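# Mount the centrifuge rotor and knob, or tag it HOLD

## Task

The date is 11 July 2030. Read the use-by date printed on the card attached to the centrifuge. If that date has not yet passed, lower the rotor onto the centrifuge drive until it is fully seated. Then thread the knob onto the top of the shaft, run it down until it meets the rotor, and tighten it firmly. If the date has passed, do not mount the rotor. Leave it where it is and set the HOLD block on top of it. In either case the rotor must never be dropped.

## Robot and tools

Robot: two Doosan M1013 arms, left_arm and right_arm, each fitted with a Robotiq 2F-85 two-finger gripper and a wrist camera. A fixed camera, cam_low, views the table from a stand behind the arms. The wrist cameras are cam_left_wrist and cam_right_wrist. All three images are 896x504.

Frames: the scene frame has its origin at table height, midway between the nominal arm bases. +z points up and +x points out over the table. left_arm sits on the +y side and right_arm on the -y side. These are not the sides of an image. The calibrated bases are at left (-0.086, +0.509, 0) and right (-0.006, -0.539, 0) m, each with a very small yaw. Each gripper's reported end_effector_position (m), quaternion and velocities are in that arm's own base frame. The fixed camera and the table use the scene frame. end_effector_position is the point between the closed pads. The fingers point along the gripper's +z axis and close along its y axis. A camera block sticks out about 10 cm toward the gripper's +x.

Row format, used by every tool that moves the arms: one flat list of 18 numbers covering both arms. The first 9 are for left_arm and the next 9 for right_arm. Within each arm's 9, the first 6 are absolute joint target angles in radians, in this order: elbow, waist, wrist roll, forearm roll, wrist pitch, shoulder. The last 3 are gripper position, force_limit and speed, each from -1 to 1. Send all 18 numbers even if only one arm should move. To keep an arm still, resend its current Joint targets and its last gripper numbers.
- Joint ranges: elbow ±2.792; all other joints ±6.283.
- Gripper position: +1 is fully open (85 mm), about -0.8 is where the pads touch, and -1 closes until something blocks the fingers.
- force_limit and speed together set grip strength. speed also sets closing rate: about 20 mm/s at -1, 85 at 0, 150 at +1.
- Both force_limit and speed start at +1.

Tools:
- execute_actions(actions, cameras): actions is a list of actions. Each action is a list of up to 15 rows, and each row lasts 1/30 s. A short action repeats its final row to fill 15 steps. Each action takes 0.5 s. An empty list returns the full state plus images.
- move(target, speed, blend, stop_force, zero, blocking, cameras): joint-space path to one row, or through a list of up to 15 rows. Total time is capped at 10 s.
  - speed: peak rate in rad/s of the joint with the farthest to go, from 0.01 to 3.92, default 0.5.
  - blend: how closely corners are rounded, in rad. 0 means stop at each target.
  - stop_force: 10 to 80 N. An arm halts when the estimated push against its motion rises that much above its zero. Use it with a low speed when approaching contact. Leave it out when backing away from a contact.
  - zero: true re-zeros the force estimate first.
  - blocking=false: returns after about 0.5 s while the motion continues. It cannot be combined with stop_force.
  - Paths do not avoid obstacles or the other arm.
  - The result adds a move: line reading done, off_target, moving, held or fault, and may add limits=held.
- wait(seconds 0–10, cameras): let time pass while both arms hold their commands.
- stop(cameras): brake the running move. The fingers keep moving.
- zoom_image(camera, region [x0,y0,x1,y1] pixels, at most 504 by 504): magnify part of the latest image. Use it to read the card's date.
- clear_fault(arm): clear a reported torque or force fault on that arm.
- read_manual(section): licence texts only.
- finished_scene(scene=1): ends the scene permanently.

Result lines, per arm:
- Joint positions, Joint velocities, Joint targets, Joint torques and External joint torques, all in the joint order above.
- Velocities may read "within noise".
- Flange force along the gripper's x y z axes; it includes held weight.
- Tool commands.
- position_measured in counts: 3 is open, about 78 is 60 mm, 130 is 40 mm, 180 is 20 mm, 230 is pads together.
- object_status: 0 moving, 1 blocked while opening, 2 blocked while closing (a real grip), 3 reached the target or fully closed.
- "joint sent to its limit" and "joint command not followed" (the clearance check between arms intervened).
- MOTOR HOT, and fault lines.

Gripping: to grip, command position -1, keep sending it, and confirm object_status 2. A new force or speed only takes effect after position changes by at least 0.01.

Faults and hazards:
- A torque fault trips at a joint's load limit (elbow 140 N m, wrist joints 39.6 N m).
- A force fault trips at 144 N of outside force on an arm. Either fault freezes the arm until clear_fault.
- Holding loads, staying stretched out or straining against a pose heats the motors and can trigger a 30–60 s brake.
- The arms are stiff: aiming even slightly past a firm contact can fault.
- Do not drop the rotor or release parts while they are moving.
- Do not strike the centrifuge or the table hard, push very hard, or grip hard on a part still resting on something.
- Keep the arms from pressing against each other.
- Keep everything on the table; a loose object may occasionally get nudged.

Suggested order:
1. Take an empty execute_actions call for images.
2. Zoom on the card and compare its date with 11 July 2030.
3. If the rotor is still valid, grasp it, lower it slowly onto the drive with a small stop_force, and release it. Then grip the knob, place it on the shaft tip, and turn the wrist roll in steps to screw it down, regripping between turns until it is snug.
4. If the date has passed, place the HOLD block gently on the rotor.
5. Check the result visually, then call finished_scene.

Each tool is called after "Request:" as name([rows], argument=value, ...), one row to a line, values as JSON.

## Session

Request:
execute_actions(actions=[])

Scene clock: 0.00 s.
left_arm: end_effector_position=(+0.7685, -0.4895, +0.3064) position_measured=3 object_status=3 end_effector_quat_wxyz=(+0.053, +0.901, +0.179, +0.393) | right_arm: end_effector_position=(+0.2323, +0.2007, +0.1322) position_measured=3 object_status=3 end_effector_quat_wxyz=(+0.034, +0.840, -0.537, +0.066)
Joint names: [elbow, waist, wrist roll, forearm roll, wrist pitch, shoulder]
Joint positions: left_arm=[1.584 -0.778 1.433 0.891 0.771 0.393] | right_arm=[2.435 0.737 -1.16 -0.18 0.95 -0.205]
Joint velocities: within noise
Joint torques (N m): no reading
External joint torques (N m): no reading
Flange force (N): no reading
Joint targets: left_arm=[1.584 -0.778 1.433 0.891 0.771 0.393] | right_arm=[2.435 0.737 -1.160 -0.180 0.950 -0.205]
Tool commands: left_gripper/position=+1.0 left_gripper/force_limit=+1.0 left_gripper/speed=+1.0 right_gripper/position=+1.0 right_gripper/force_limit=+1.0 right_gripper/speed=+1.0

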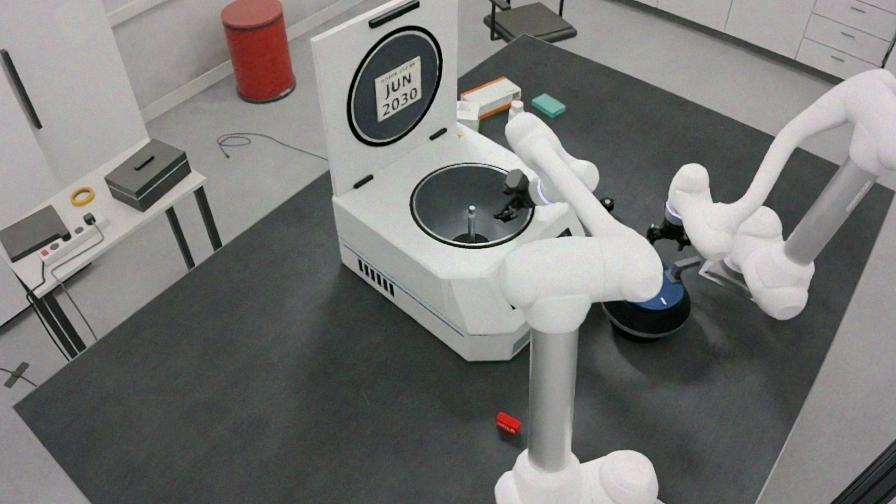

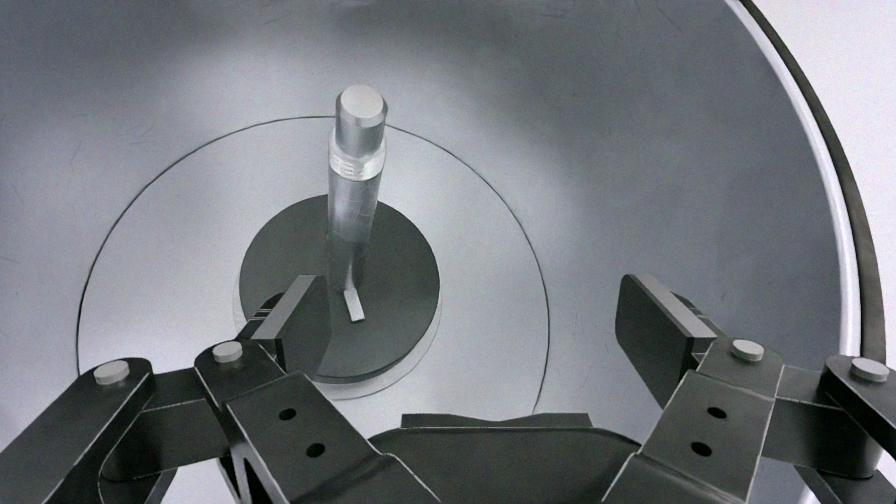

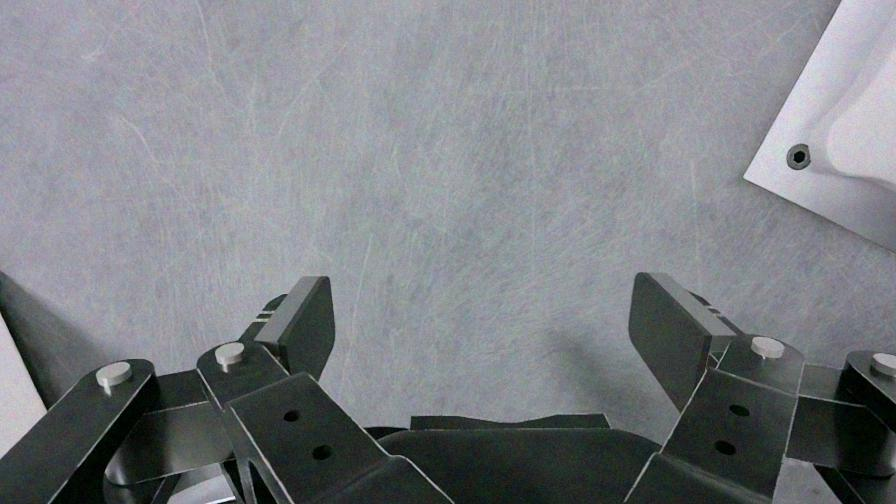

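Request:
zoom_image(camera="cam_low", region=[340, 40, 460, 130])

Request:
zoom_image(camera="cam_low", region=[300, 60, 720, 440])

Request:
zoom_image(camera="cam_low", region=[580, 200, 720, 350])

Request:
zoom_image(camera="cam_low", region=[430, 60, 630, 180])

Request:
zoom_image(camera="cam_low", region=[470, 390, 550, 450])

Scaled by 4.200 from the camera's 896x504 image, which has a finer 1280x720 frame.

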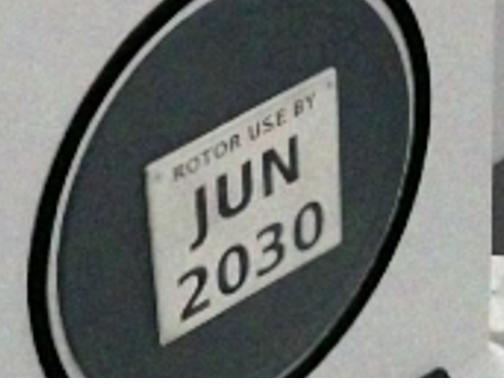

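Scaled by 1.200 from the camera's 896x504 image, which has a finer 1280x720 frame.

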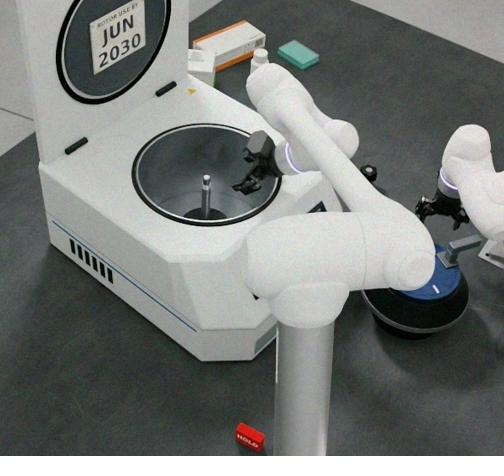

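Scaled by 3.360 from the camera's 896x504 image, which has a finer 1280x720 frame.

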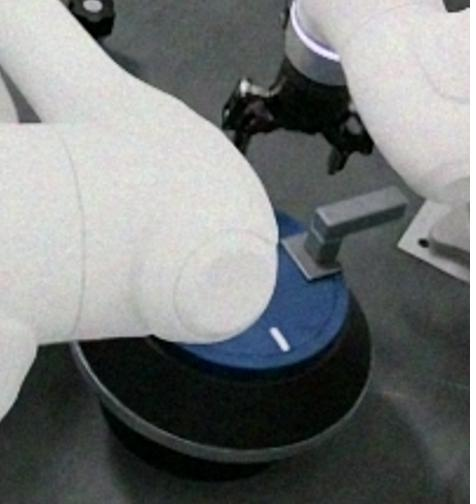

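Scaled by 2.520 from the camera's 896x504 image, which has a finer 1280x720 frame.

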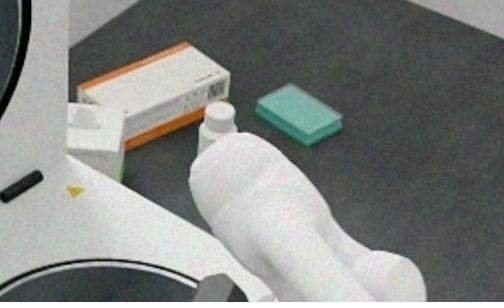

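Scaled by 6.300 from the camera's 896x504 image, which has a finer 1280x720 frame.

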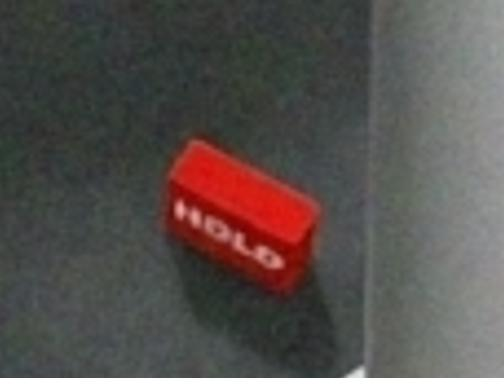

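Request:
move([
  [1.584,-0.778,1.433,0.891,0.771,0.0,1,1,1,2.435,0.737,-1.160,-0.180,0.950,-0.205,1,1,1],
  [2.208,-0.188,0,0,1.174,-0.24,1,1,1,2.435,0.737,-1.160,-0.180,0.950,-0.205,1,1,1],
], speed=0.9, blend=0.1, cameras=["all"])

Scene clock: 33.23 s.
left_arm: end_effector_position=(+0.3680, -0.0349, +0.2501) position_measured=3 object_status=3 end_effector_quat_wxyz=(+0.000, +0.094, +0.996, +0.000) | right_arm: end_effector_position=(+0.2323, +0.2007, +0.1320) position_measured=3 object_status=3 end_effector_quat_wxyz=(+0.034, +0.840, -0.537, +0.066)
Joint names: [elbow, waist, wrist roll, forearm roll, wrist pitch, shoulder]
Joint positions: left_arm=[2.208 -0.188 0 0 1.174 -0.24] | right_arm=[2.435 0.737 -1.16 -0.18 0.95 -0.205]
Joint torques (N m): left_arm=[-39.18 -0.81 0.22 3.31 0 -12.53] | right_arm=[-34.19 -2.79 -0.31 2.79 0.26 -13.44]
External joint torques (N m): left_arm=[-0.38 0.78 -0.22 0.73 0.06 -1.76] | right_arm=[0.93 2.69 0.31 0.22 -0.13 1.92]
Flange force (N): left_arm=[2.8 1.3 -2.0] | right_arm=[-10.6 0.5 2.9]
Joint targets: left_arm=[2.208 -0.188 0.000 0.000 1.174 -0.240] | right_arm=[2.435 0.737 -1.160 -0.180 0.950 -0.205]
move: done
camera_calibration:
cam_left_wrist: T_world_to_cam=[[0.177992, 0.983928, 0.0143127, -0.0300054], [0.916601, -0.171069, 0.361355, -0.419415], [0.357996, -0.0511993, -0.932318, 0.22656], [0, 0, 0, 1]] pos_world=[0.308669, -0.0306261, 0.363214]
cam_right_wrist: T_world_to_cam=[[-0.916649, -0.399417, -0.014855, 0.300863], [-0.394997, 0.899571, 0.186412, -0.0939298], [-0.0610928, 0.176742, -0.982359, 0.238516], [0, 0, 0, 1]] pos_world=[0.253255, 0.162511, 0.256287]

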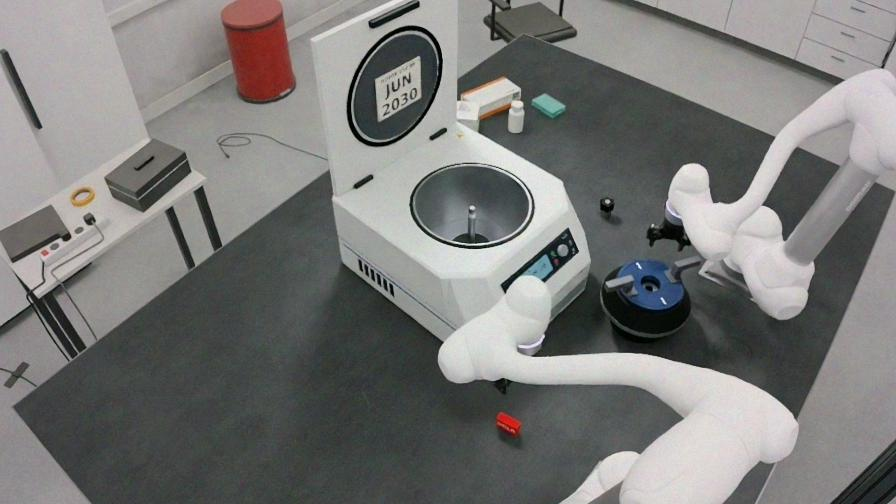

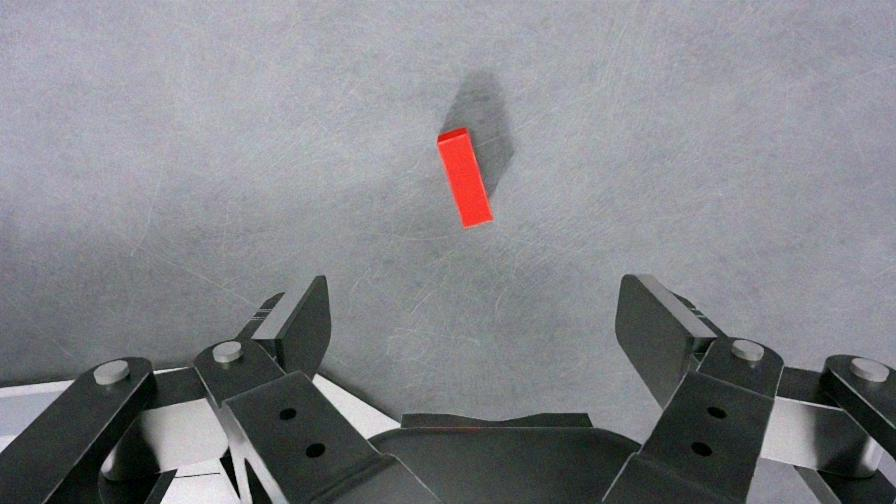

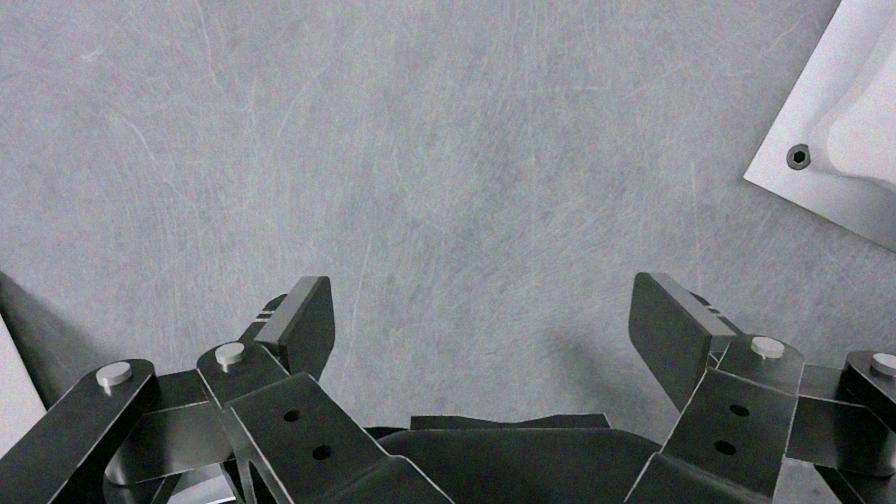

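Request:
zoom_image(camera="cam_left_wrist", region=[390, 100, 540, 250])

Request:
zoom_image(camera="cam_low", region=[590, 240, 710, 350])

Scaled by 3.360 from the camera's 896x504 image, which has a finer 1280x720 frame.

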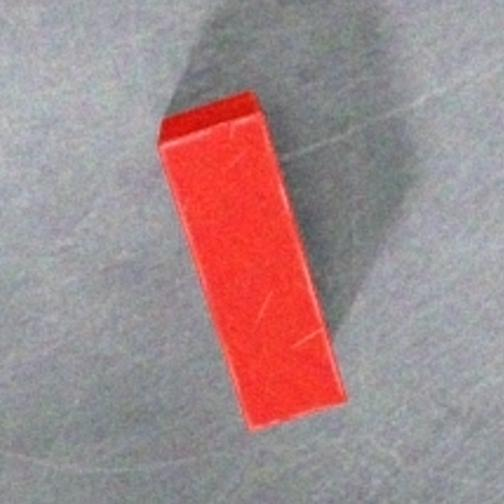

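Scaled by 4.200 from the camera's 896x504 image, which has a finer 1280x720 frame.

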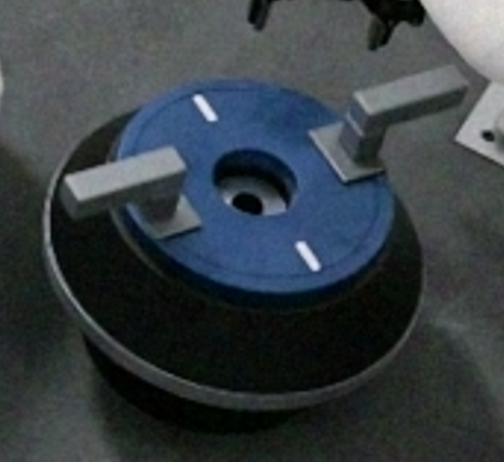

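Request:
move(target=[2.3651,-0.1567,-0.279,0,0.8144,-0.0379,1,1,1,2.435,0.737,-1.160,-0.180,0.950,-0.205,1,1,1], cameras=["cam_low","cam_left_wrist"])

Scene clock: 48.80 s.
left_arm: end_effector_position=(+0.3838, -0.0257, +0.1001) position_measured=3 object_status=3 end_effector_quat_wxyz=(+0.000, -0.061, +0.998, +0.000) | right_arm: end_effector_position=(+0.2323, +0.2007, +0.1320) position_measured=3 object_status=3 end_effector_quat_wxyz=(+0.034, +0.840, -0.537, +0.066)
Joint names: [elbow, waist, wrist roll, forearm roll, wrist pitch, shoulder]
Joint positions: left_arm=[2.365 -0.157 -0.279 0 0.814 -0.038] | right_arm=[2.435 0.737 -1.16 -0.18 0.95 -0.205]
Joint torques (N m): left_arm=[-30.76 -0.04 0.21 2.52 -0.1 -25.63] | right_arm=[-34.14 -2.4 -0.27 2.77 0.3 -13.53]
External joint torques (N m): left_arm=[-0.48 0.12 -0.21 0.66 0.16 -1.46] | right_arm=[0.86 2.29 0.27 0.25 -0.16 1.95]
Flange force (N): left_arm=[1.7 0.1 -3.2] | right_arm=[-9.3 -0.1 3.1]
Joint targets: left_arm=[2.365 -0.157 -0.279 0.000 0.814 -0.038] | right_arm=[2.435 0.737 -1.160 -0.180 0.950 -0.205]
move: done
camera_calibration:
cam_left_wrist: T_world_to_cam=[[-0.131005, 0.99128, 0.0142295, 0.0790992], [0.924867, 0.117034, 0.361835, -0.373954], [0.357015, 0.0605626, -0.932133, 0.0846776], [0, 0, 0, 1]] pos_world=[0.325989, -0.0397725, 0.213115]
Images, in order (width x height): cam_low 896x504, cam_left_wrist 896x504.

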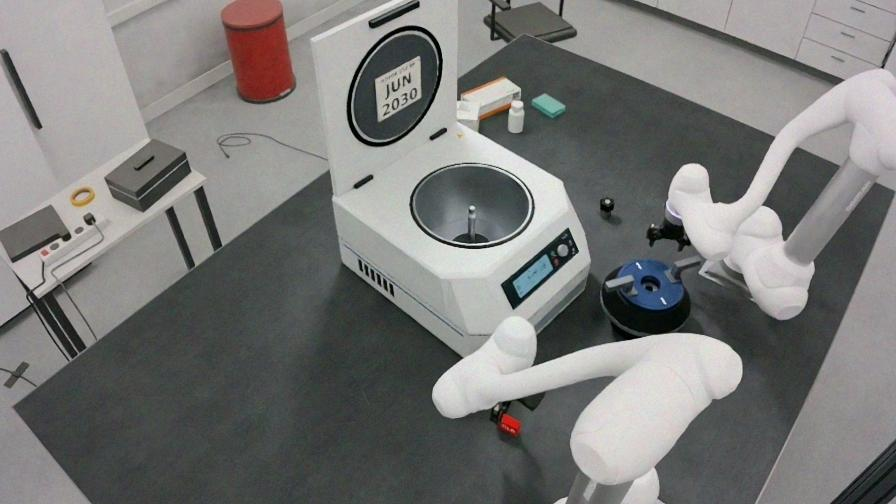

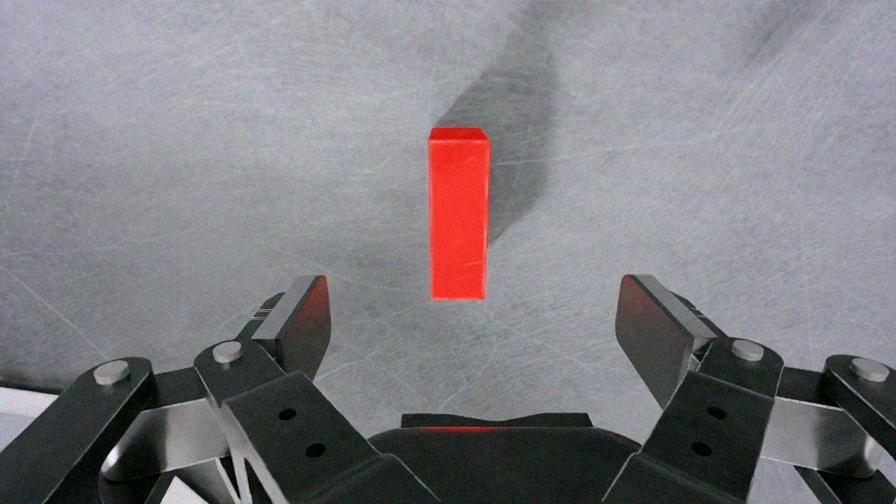

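Request:
move(target=[2.4277,-0.1621,-0.284,0,0.6294,0.0845,1,1,1,2.435,0.737,-1.160,-0.180,0.950,-0.205,1,1,1], speed=0.15, stop_force=15, cameras=["cam_left_wrist"])

Scene clock: 56.97 s.
left_arm: end_effector_position=(+0.3820, -0.0275, +0.0300) position_measured=3 object_status=3 end_effector_quat_wxyz=(+0.000, -0.061, +0.998, +0.000) | right_arm: end_effector_position=(+0.2323, +0.2007, +0.1320) position_measured=3 object_status=3 end_effector_quat_wxyz=(+0.034, +0.840, -0.537, +0.066)
Joint names: [elbow, waist, wrist roll, forearm roll, wrist pitch, shoulder]
Joint positions: left_arm=[2.428 -0.162 -0.284 0 0.629 0.084] | right_arm=[2.435 0.737 -1.16 -0.18 0.95 -0.205]
Joint torques (N m): left_arm=[-24.71 -0.55 0.24 1.92 -0.01 -32.18] | right_arm=[-33.97 -2.84 -0.25 2.75 0.28 -13.76]
External joint torques (N m): left_arm=[-0.56 0.68 -0.24 0.65 0.07 -1.86] | right_arm=[0.69 2.68 0.25 0.27 -0.15 2.29]
Flange force (N): left_arm=[1.4 1.4 -4.3] | right_arm=[-10.8 -0.5 3.2]
Joint targets: left_arm=[2.428 -0.162 -0.284 0.000 0.629 0.084] | right_arm=[2.435 0.737 -1.160 -0.180 0.950 -0.205]
move: done
camera_calibration:
cam_left_wrist: T_world_to_cam=[[-0.130593, 0.991333, 0.0142929, 0.0815045], [0.924956, 0.116634, 0.361737, -0.346782], [0.356935, 0.0604608, -0.93217, 0.0202065], [0, 0, 0, 1]] pos_world=[0.324189, -0.0415734, 0.143115]
Images, in order (width x height): cam_left_wrist 896x504.

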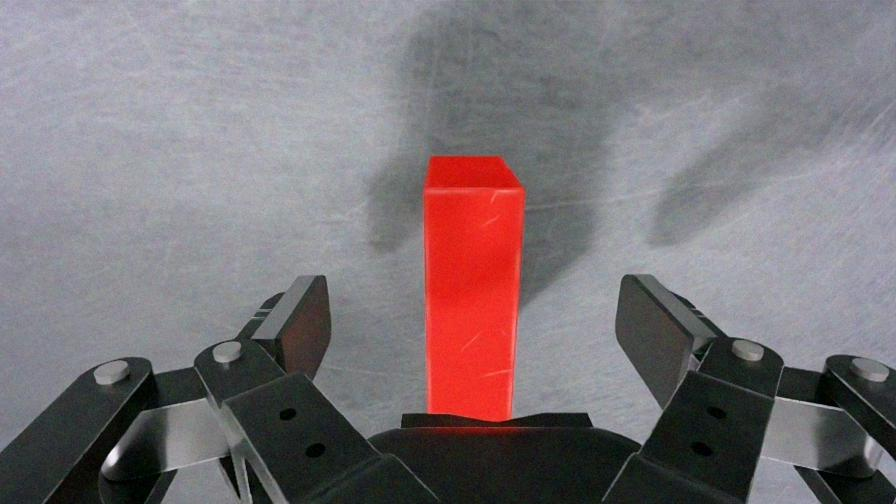

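Request:
move(target=[2.4277,-0.1621,-0.284,0,0.6294,0.0845,-1,-1,-1,2.435,0.737,-1.160,-0.180,0.950,-0.205,1,1,1])

Request:
wait(seconds=1.5, cameras=["cam_left_wrist"])

Scene clock: 63.60 s.
left_arm: end_effector_position=(+0.3820, -0.0275, +0.0300) position_measured=176 object_status=2 end_effector_quat_wxyz=(+0.000, -0.061, +0.998, +0.000) | right_arm: end_effector_position=(+0.2323, +0.2007, +0.1320) position_measured=3 object_status=3 end_effector_quat_wxyz=(+0.034, +0.840, -0.537, +0.066)
Joint names: [elbow, waist, wrist roll, forearm roll, wrist pitch, shoulder]
Joint positions: left_arm=[2.428 -0.162 -0.284 0 0.629 0.084] | right_arm=[2.435 0.737 -1.16 -0.18 0.95 -0.205]
Joint torques (N m): left_arm=[-20.66 -0.24 0.16 1.87 -0.16 -27.07] | right_arm=[-34.02 -2.49 -0.27 2.76 0.33 -13.68]
External joint torques (N m): left_arm=[-4.58 0.33 -0.16 0.69 0.22 -6.96] | right_arm=[0.74 2.37 0.27 0.25 -0.2 2.17]
Flange force (N): left_arm=[2.2 0.9 -17.8] | right_arm=[-9.9 -0.6 3.4]
Joint targets: left_arm=[2.428 -0.162 -0.284 0.000 0.629 0.084] | right_arm=[2.435 0.737 -1.160 -0.180 0.950 -0.205]
move: done

Scene clock: 65.10 s.
left_arm: end_effector_position=(+0.3820, -0.0275, +0.0300) position_measured=176 object_status=2 end_effector_quat_wxyz=(+0.000, -0.061, +0.998, +0.000) | right_arm: end_effector_position=(+0.2323, +0.2007, +0.1320) position_measured=3 object_status=3 end_effector_quat_wxyz=(+0.034, +0.840, -0.537, +0.066)
Joint names: [elbow, waist, wrist roll, forearm roll, wrist pitch, shoulder]
Joint positions: left_arm=[2.428 -0.162 -0.284 0 0.629 0.084] | right_arm=[2.435 0.737 -1.16 -0.18 0.95 -0.205]
Joint torques (N m): left_arm=[-20.59 -0.35 0.22 1.9 -0.21 -27.01] | right_arm=[-34.14 -2.55 -0.27 2.75 0.3 -13.5]
External joint torques (N m): left_arm=[-4.74 0.47 -0.22 0.68 0.27 -7.02] | right_arm=[0.9 2.44 0.27 0.26 -0.17 1.99]
Flange force (N): left_arm=[1.9 1.0 -18.2] | right_arm=[-9.8 0.1 3.2]
Joint targets: left_arm=[2.428 -0.162 -0.284 0.000 0.629 0.084] | right_arm=[2.435 0.737 -1.160 -0.180 0.950 -0.205]
Tool commands: left_gripper/position=-1.0 left_gripper/force_limit=-1.0 left_gripper/speed=-1.0 right_gripper/position=+1.0 right_gripper/force_limit=+1.0 right_gripper/speed=+1.0
wait: 1.50 s; at rest by 0.17 s
camera_calibration:
cam_left_wrist: T_world_to_cam=[[-0.130593, 0.991333, 0.0142929, 0.0815045], [0.924956, 0.116634, 0.361737, -0.346782], [0.356935, 0.0604608, -0.93217, 0.0202065], [0, 0, 0, 1]] pos_world=[0.324189, -0.0415734, 0.143115]
Images, in order (width x height): cam_left_wrist 896x504.

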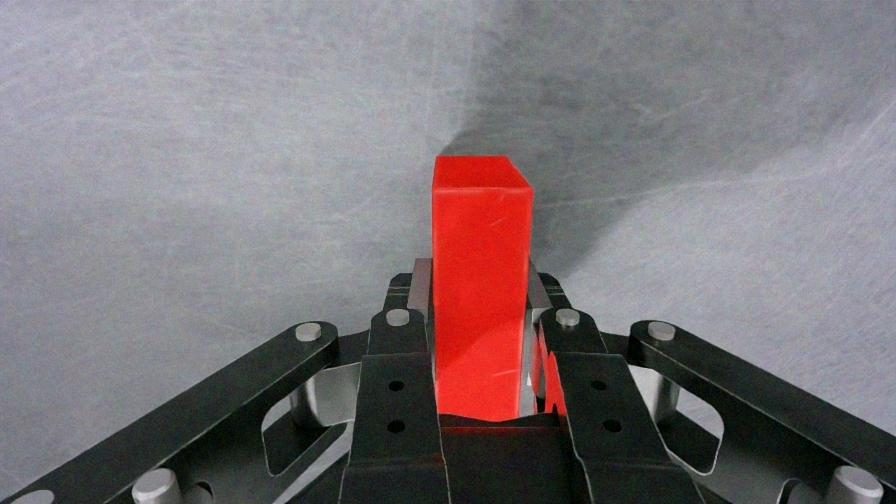

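Request:
move([
  [2.3651,-0.1621,-0.284,0,0.8144,-0.0379,-1,-1,-1,2.435,0.737,-1.160,-0.180,0.950,-0.205,1,1,1],
  [2.208,-0.3,-0.2,0,1.174,-0.24,-1,-1,-1,2.3,0.5,-1.160,-0.180,0.950,-0.35,1,1,1],
  [2.1,-0.95,0.6,0,1.23,-0.19,-1,-1,-1,2.3,0.1,-1.160,-0.180,0.950,-0.35,1,1,1],
  [1.5642,-1.117,0.884,0,1.371,0.2064,-1,-1,-1,2.3,0.0,-1.160,-0.180,0.950,-0.35,1,1,1],
], speed=[0.25,0.6,0.6,0.6], blend=[0.05,0.1,0.1,0], cameras=["cam_low","cam_left_wrist"])

Scene clock: 90.00 s.
left_arm: end_effector_position=(+0.3269, -0.5914, +0.3601) position_measured=176 object_status=2 end_effector_quat_wxyz=(+0.000, +0.842, +0.540, +0.000) | right_arm: end_effector_position=(+0.3771, -0.0075, +0.2515) position_measured=3 object_status=3 end_effector_quat_wxyz=(+0.057, -0.578, +0.803, -0.132)
Joint names: [elbow, waist, wrist roll, forearm roll, wrist pitch, shoulder]
Joint positions: left_arm=[1.564 -1.117 0.884 0 1.371 0.206] | right_arm=[2.3 0 -1.16 -0.18 0.95 -0.35]
Joint torques (N m): left_arm=[-41.72 0.47 0.22 3.61 -0.04 -62.66] | right_arm=[-40.96 -2.4 -0.29 3.32 -0.47 -6.05]
External joint torques (N m): left_arm=[-0.31 -0.17 -0.22 0.74 0.09 -1.24] | right_arm=[0.9 2.45 0.27 0.23 -0.16 1.93]
Flange force (N): left_arm=[0.3 -1.4 -1.0] | right_arm=[-9.7 0.9 2.5]
Joint targets: left_arm=[1.564 -1.117 0.884 0.000 1.371 0.206] | right_arm=[2.300 0.000 -1.160 -0.180 0.950 -0.350]
move: done
camera_calibration:
cam_left_wrist: T_world_to_cam=[[0.912566, -0.408677, 0.0143486, -0.540474], [-0.385767, -0.848705, 0.361778, -0.491941], [-0.135673, -0.335682, -0.932154, 0.308304], [0, 0, 0, 1]] pos_world=[0.345272, -0.5349, 0.473115]
Images, in order (width x height): cam_low 896x504, cam_left_wrist 896x504.

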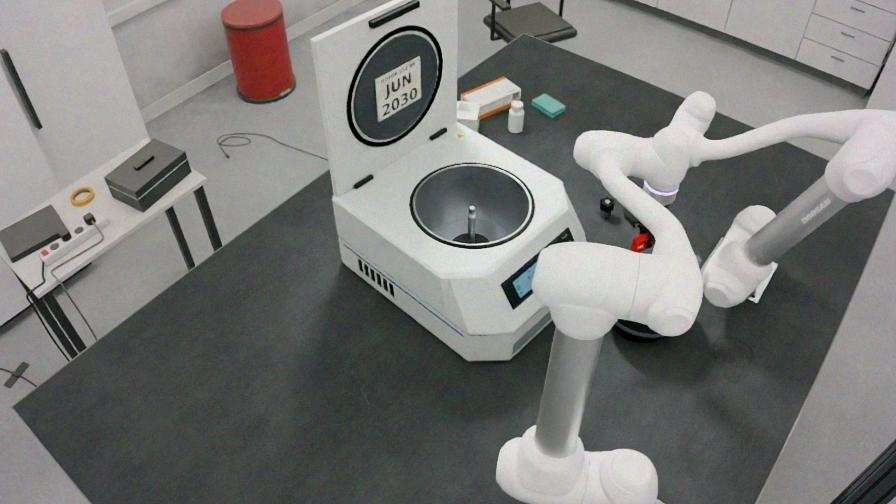

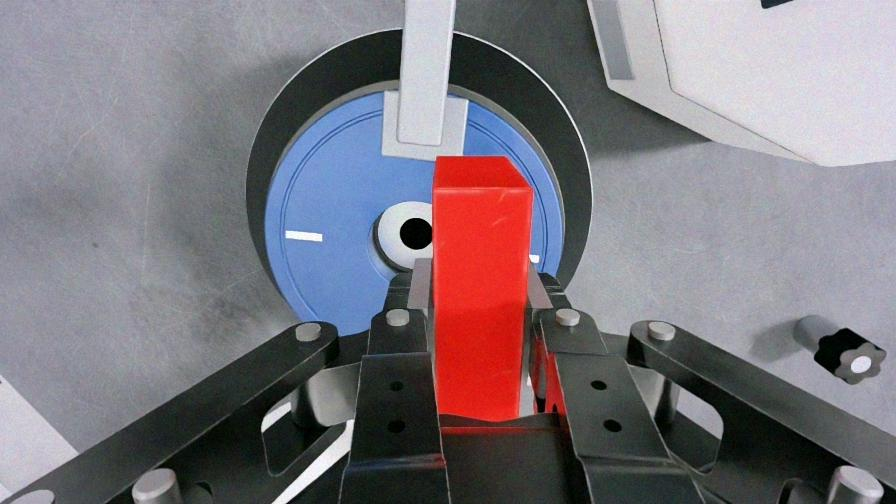

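Request:
move(target=[1.8184,-1.2958,0.705,0,1.0762,0.247,-1,-1,-1,2.3,0.0,-1.160,-0.180,0.950,-0.35,1,1,1], cameras=["cam_low","cam_left_wrist"])

Request:
zoom_image(camera="cam_low", region=[590, 200, 730, 350])

Scene clock: 102.53 s.
left_arm: end_effector_position=(+0.2081, -0.6102, +0.2003) position_measured=176 object_status=2 end_effector_quat_wxyz=(+0.000, +0.842, +0.540, +0.000) | right_arm: end_effector_position=(+0.3771, -0.0075, +0.2515) position_measured=3 object_status=3 end_effector_quat_wxyz=(+0.057, -0.578, +0.803, -0.132)
Joint names: [elbow, waist, wrist roll, forearm roll, wrist pitch, shoulder]
Joint positions: left_arm=[1.818 -1.296 0.705 0 1.076 0.247] | right_arm=[2.3 0 -1.16 -0.18 0.95 -0.35]
Joint torques (N m): left_arm=[5.38 -11.47 0.18 -1.72 3.99 -16.9] | right_arm=[-40.95 -2.64 -0.32 3.3 -0.45 -6.03]
External joint torques (N m): left_arm=[-43.07 11.95 -0.18 5.61 -3.93 -46.93] | right_arm=[0.96 2.56 0.3 0.23 -0.18 2.21]
Flange force (N): left_arm=[3.1 22.2 -73.1] | right_arm=[-10.3 0.7 2.9]
Joint targets: left_arm=[1.818 -1.296 0.705 0.000 1.076 0.247] | right_arm=[2.300 0.000 -1.160 -0.180 0.950 -0.350]
move: done
camera_calibration:
cam_left_wrist: T_world_to_cam=[[0.91265, -0.408474, 0.0147784, -0.437321], [-0.385675, -0.84861, 0.3621, -0.495852], [-0.135367, -0.33617, -0.932022, 0.13659], [0, 0, 0, 1]] pos_world=[0.226373, -0.553502, 0.313316]
Images, in order (width x height): cam_low 896x504, cam_left_wrist 896x504.

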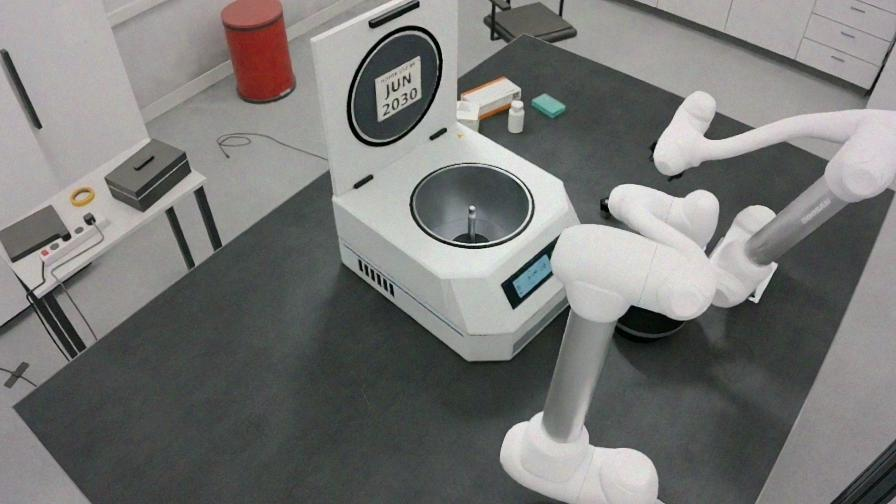

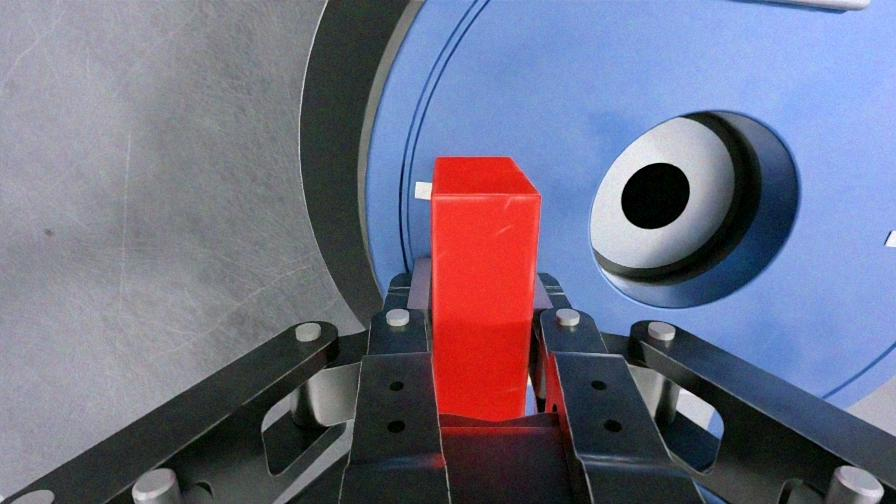

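Scaled by 3.360 from the camera's 896x504 image, which has a finer 1280x720 frame.

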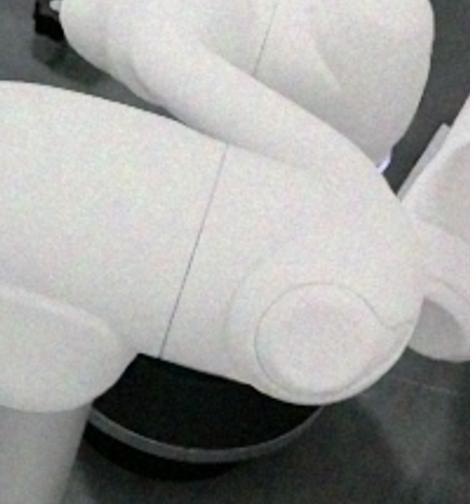

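Request:
move(target=[1.8154,-1.2958,0.705,0,1.0818,0.2444,-1,-1,-1,2.3,0.0,-1.160,-0.180,0.950,-0.35,1,1,1], speed=0.05, cameras=["cam_left_wrist"])

Scene clock: 106.10 s.
left_arm: end_effector_position=(+0.2079, -0.6100, +0.2031) position_measured=176 object_status=2 end_effector_quat_wxyz=(+0.000, +0.842, +0.540, +0.000) | right_arm: end_effector_position=(+0.3771, -0.0075, +0.2515) position_measured=3 object_status=3 end_effector_quat_wxyz=(+0.057, -0.578, +0.803, -0.132)
Joint names: [elbow, waist, wrist roll, forearm roll, wrist pitch, shoulder]
Joint positions: left_arm=[1.815 -1.296 0.705 0 1.082 0.244] | right_arm=[2.3 0 -1.16 -0.18 0.95 -0.35]
Joint torques (N m): left_arm=[-37.19 -0.01 0.19 3.18 -0.06 -62.35] | right_arm=[-41.03 -2.18 -0.28 3.31 -0.41 -6]
External joint torques (N m): left_arm=[-0.55 0.3 -0.19 0.71 0.12 -1.22] | right_arm=[1.02 2.1 0.26 0.23 -0.21 2.33]
Flange force (N): left_arm=[0.6 -0.3 -1.7] | right_arm=[-8.9 0.1 3.5]
Joint targets: left_arm=[1.815 -1.296 0.705 0.000 1.082 0.244] | right_arm=[2.300 0.000 -1.160 -0.180 0.950 -0.350]
move: done
camera_calibration:
cam_left_wrist: T_world_to_cam=[[0.912623, -0.40856, 0.0140608, -0.436951], [-0.385562, -0.848801, 0.361771, -0.496885], [-0.13587, -0.335582, -0.932161, 0.139689], [0, 0, 0, 1]] pos_world=[0.226172, -0.5534, 0.316115]
Images, in order (width x height): cam_left_wrist 896x504.

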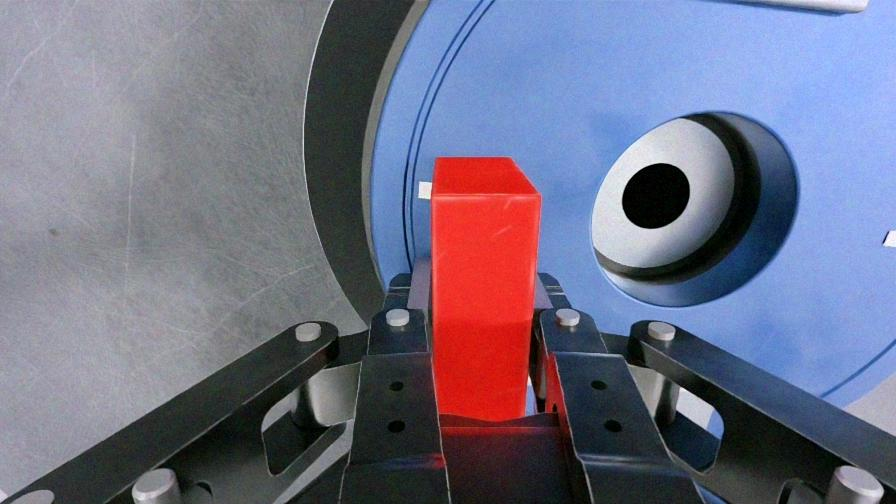

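Request:
move(target=[1.8214,-1.2958,0.705,0,1.0709,0.2493,-1,-1,-1,2.3,0.0,-1.160,-0.180,0.950,-0.35,1,1,1], speed=0.01, stop_force=10)

Scene clock: 109.73 s.
left_arm: end_effector_position=(+0.2080, -0.6100, +0.2008) position_measured=176 object_status=2 end_effector_quat_wxyz=(+0.000, +0.842, +0.540, +0.000) | right_arm: end_effector_position=(+0.3771, -0.0075, +0.2515) position_measured=3 object_status=3 end_effector_quat_wxyz=(+0.057, -0.578, +0.803, -0.132)
Joint names: [elbow, waist, wrist roll, forearm roll, wrist pitch, shoulder]
Joint positions: left_arm=[1.818 -1.296 0.705 0 1.078 0.246] | right_arm=[2.3 0 -1.16 -0.18 0.95 -0.35]
Joint torques (N m): left_arm=[-30.33 0.06 0.21 3.3 -1.49 -50.2] | right_arm=[-41.02 -2.51 -0.29 3.31 -0.45 -6.02]
External joint torques (N m): left_arm=[-7.4 0.38 -0.22 0.6 1.55 -13.54] | right_arm=[0.97 2.45 0.27 0.23 -0.18 2.05]
Flange force (N): left_arm=[3.8 -3.2 -20.9] | right_arm=[-9.7 0.8 2.8]
Joint targets: left_arm=[1.818 -1.296 0.705 0.000 1.078 0.246] | right_arm=[2.300 0.000 -1.160 -0.180 0.950 -0.350]
move: contact (left_arm)

Request:
move(target=[1.818,-1.296,0.705,0,1.078,0.246,0.25,-1,-1,2.3,0.0,-1.160,-0.180,0.950,-0.35,1,1,1], cameras=["cam_left_wrist"])

Scene clock: 112.47 s.
left_arm: end_effector_position=(+0.2078, -0.6098, +0.2008) position_measured=98 object_status=0 end_effector_quat_wxyz=(+0.000, +0.842, +0.540, +0.000) | right_arm: end_effector_position=(+0.3771, -0.0075, +0.2515) position_measured=3 object_status=3 end_effector_quat_wxyz=(+0.057, -0.578, +0.803, -0.132)
Joint names: [elbow, waist, wrist roll, forearm roll, wrist pitch, shoulder]
Joint positions: left_arm=[1.818 -1.296 0.705 0 1.078 0.246] | right_arm=[2.3 0 -1.16 -0.18 0.95 -0.35]
Joint torques (N m): left_arm=[-37.08 -0.14 0.23 3.17 -0.08 -62.7] | right_arm=[-40.97 -2.54 -0.31 3.35 -0.46 -5.86]
External joint torques (N m): left_arm=[-0.64 0.58 -0.23 0.73 0.14 -1.06] | right_arm=[0.96 2.4 0.29 0.18 -0.16 2.2]
Flange force (N): left_arm=[0.5 0.2 -1.7] | right_arm=[-9.9 0.5 3.0]
Joint targets: left_arm=[1.818 -1.296 0.705 0.000 1.078 0.246] | right_arm=[2.300 0.000 -1.160 -0.180 0.950 -0.350]
move: done
camera_calibration:
cam_left_wrist: T_world_to_cam=[[0.912551, -0.408724, 0.0139957, -0.436801], [-0.385738, -0.848851, 0.361467, -0.495849], [-0.13586, -0.335256, -0.93228, 0.137906], [0, 0, 0, 1]] pos_world=[0.226071, -0.553199, 0.313914]
Images, in order (width x height): cam_left_wrist 896x504.

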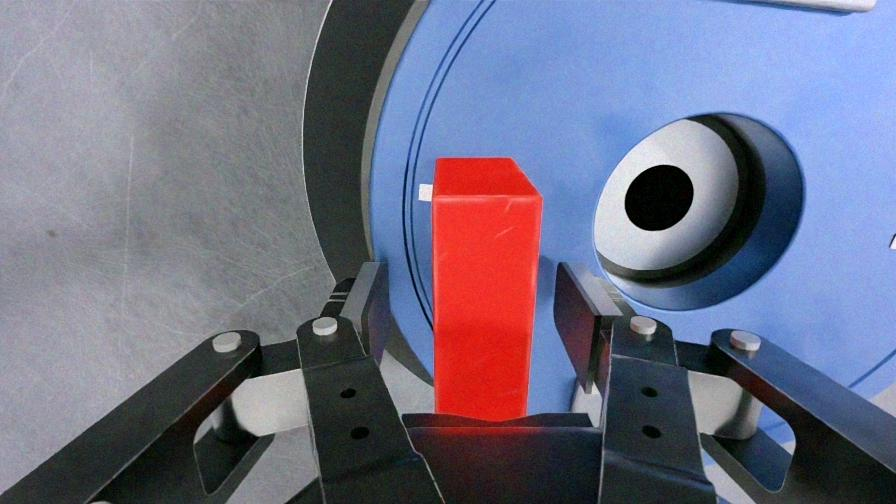

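Request:
move([
  [1.7298,-1.2958,0.705,0,1.2191,0.1927,0.25,-1,-1,2.3,0.0,-1.160,-0.180,0.950,-0.35,1,1,1],
  [1.75,-1.0,0.705,0,1.35,0.05,0.25,-1,-1,2.3,0.0,-1.160,-0.180,0.950,-0.35,1,1,1],
], speed=[0.15,0.5], blend=[0.02,0], cameras=["cam_low","cam_left_wrist"])

Scene clock: 116.93 s.
left_arm: end_effector_position=(+0.3385, -0.4635, +0.3563) position_measured=98 object_status=3 end_effector_quat_wxyz=(-0.004, +0.753, +0.658, +0.001) | right_arm: end_effector_position=(+0.3771, -0.0075, +0.2515) position_measured=3 object_status=3 end_effector_quat_wxyz=(+0.057, -0.578, +0.803, -0.132)
Joint names: [elbow, waist, wrist roll, forearm roll, wrist pitch, shoulder]
Joint positions: left_arm=[1.75 -1 0.705 0 1.35 0.05] | right_arm=[2.3 0 -1.16 -0.18 0.95 -0.35]
Joint torques (N m): left_arm=[-41.09 -1.56 0.22 3.58 -0.02 -45.55] | right_arm=[-41.02 -2.26 -0.33 3.29 -0.45 -6.1]
External joint torques (N m): left_arm=[-0.7 1.82 -0.22 0.73 0.09 -1.7] | right_arm=[1 2.23 0.31 0.24 -0.17 2.08]
Flange force (N): left_arm=[2.9 1.1 -1.8] | right_arm=[-9.2 0.6 3.0]
Joint targets: left_arm=[1.750 -1.000 0.705 0.000 1.350 0.050] | right_arm=[2.300 0.000 -1.160 -0.180 0.950 -0.350]
move: done
camera_calibration:
cam_left_wrist: T_world_to_cam=[[0.992125, -0.124945, 0.00874233, -0.392125], [-0.119862, -0.926874, 0.355722, -0.501568], [-0.0363426, -0.353969, -0.934551, 0.30811], [0, 0, 0, 1]] pos_world=[0.340115, -0.404823, 0.469792]
Images, in order (width x height): cam_low 896x504, cam_left_wrist 896x504.

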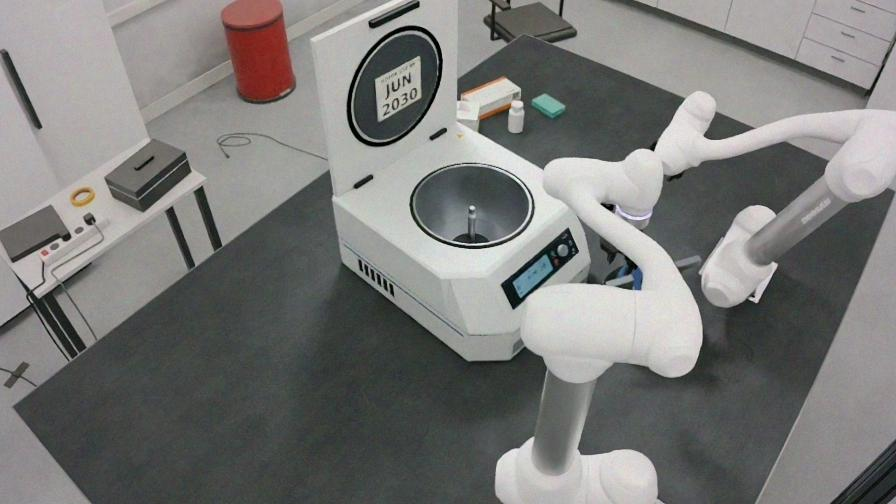

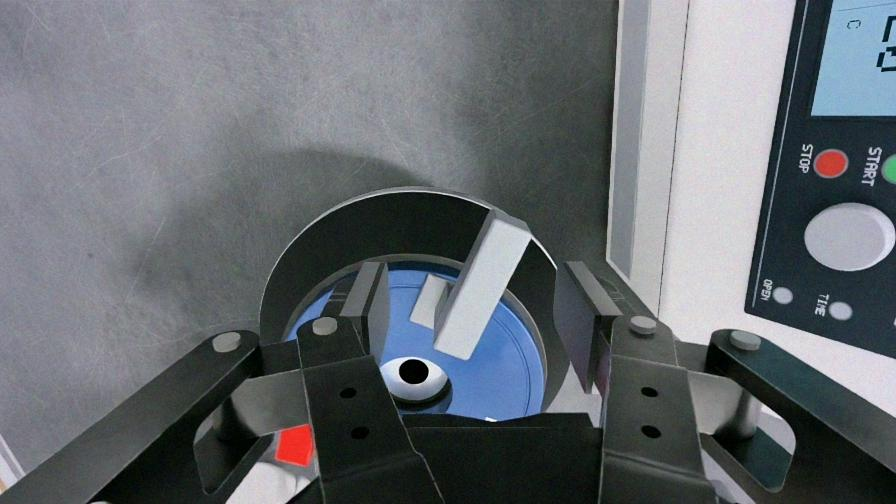

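Request:
finished_scene()

The scene is finished: the task was done.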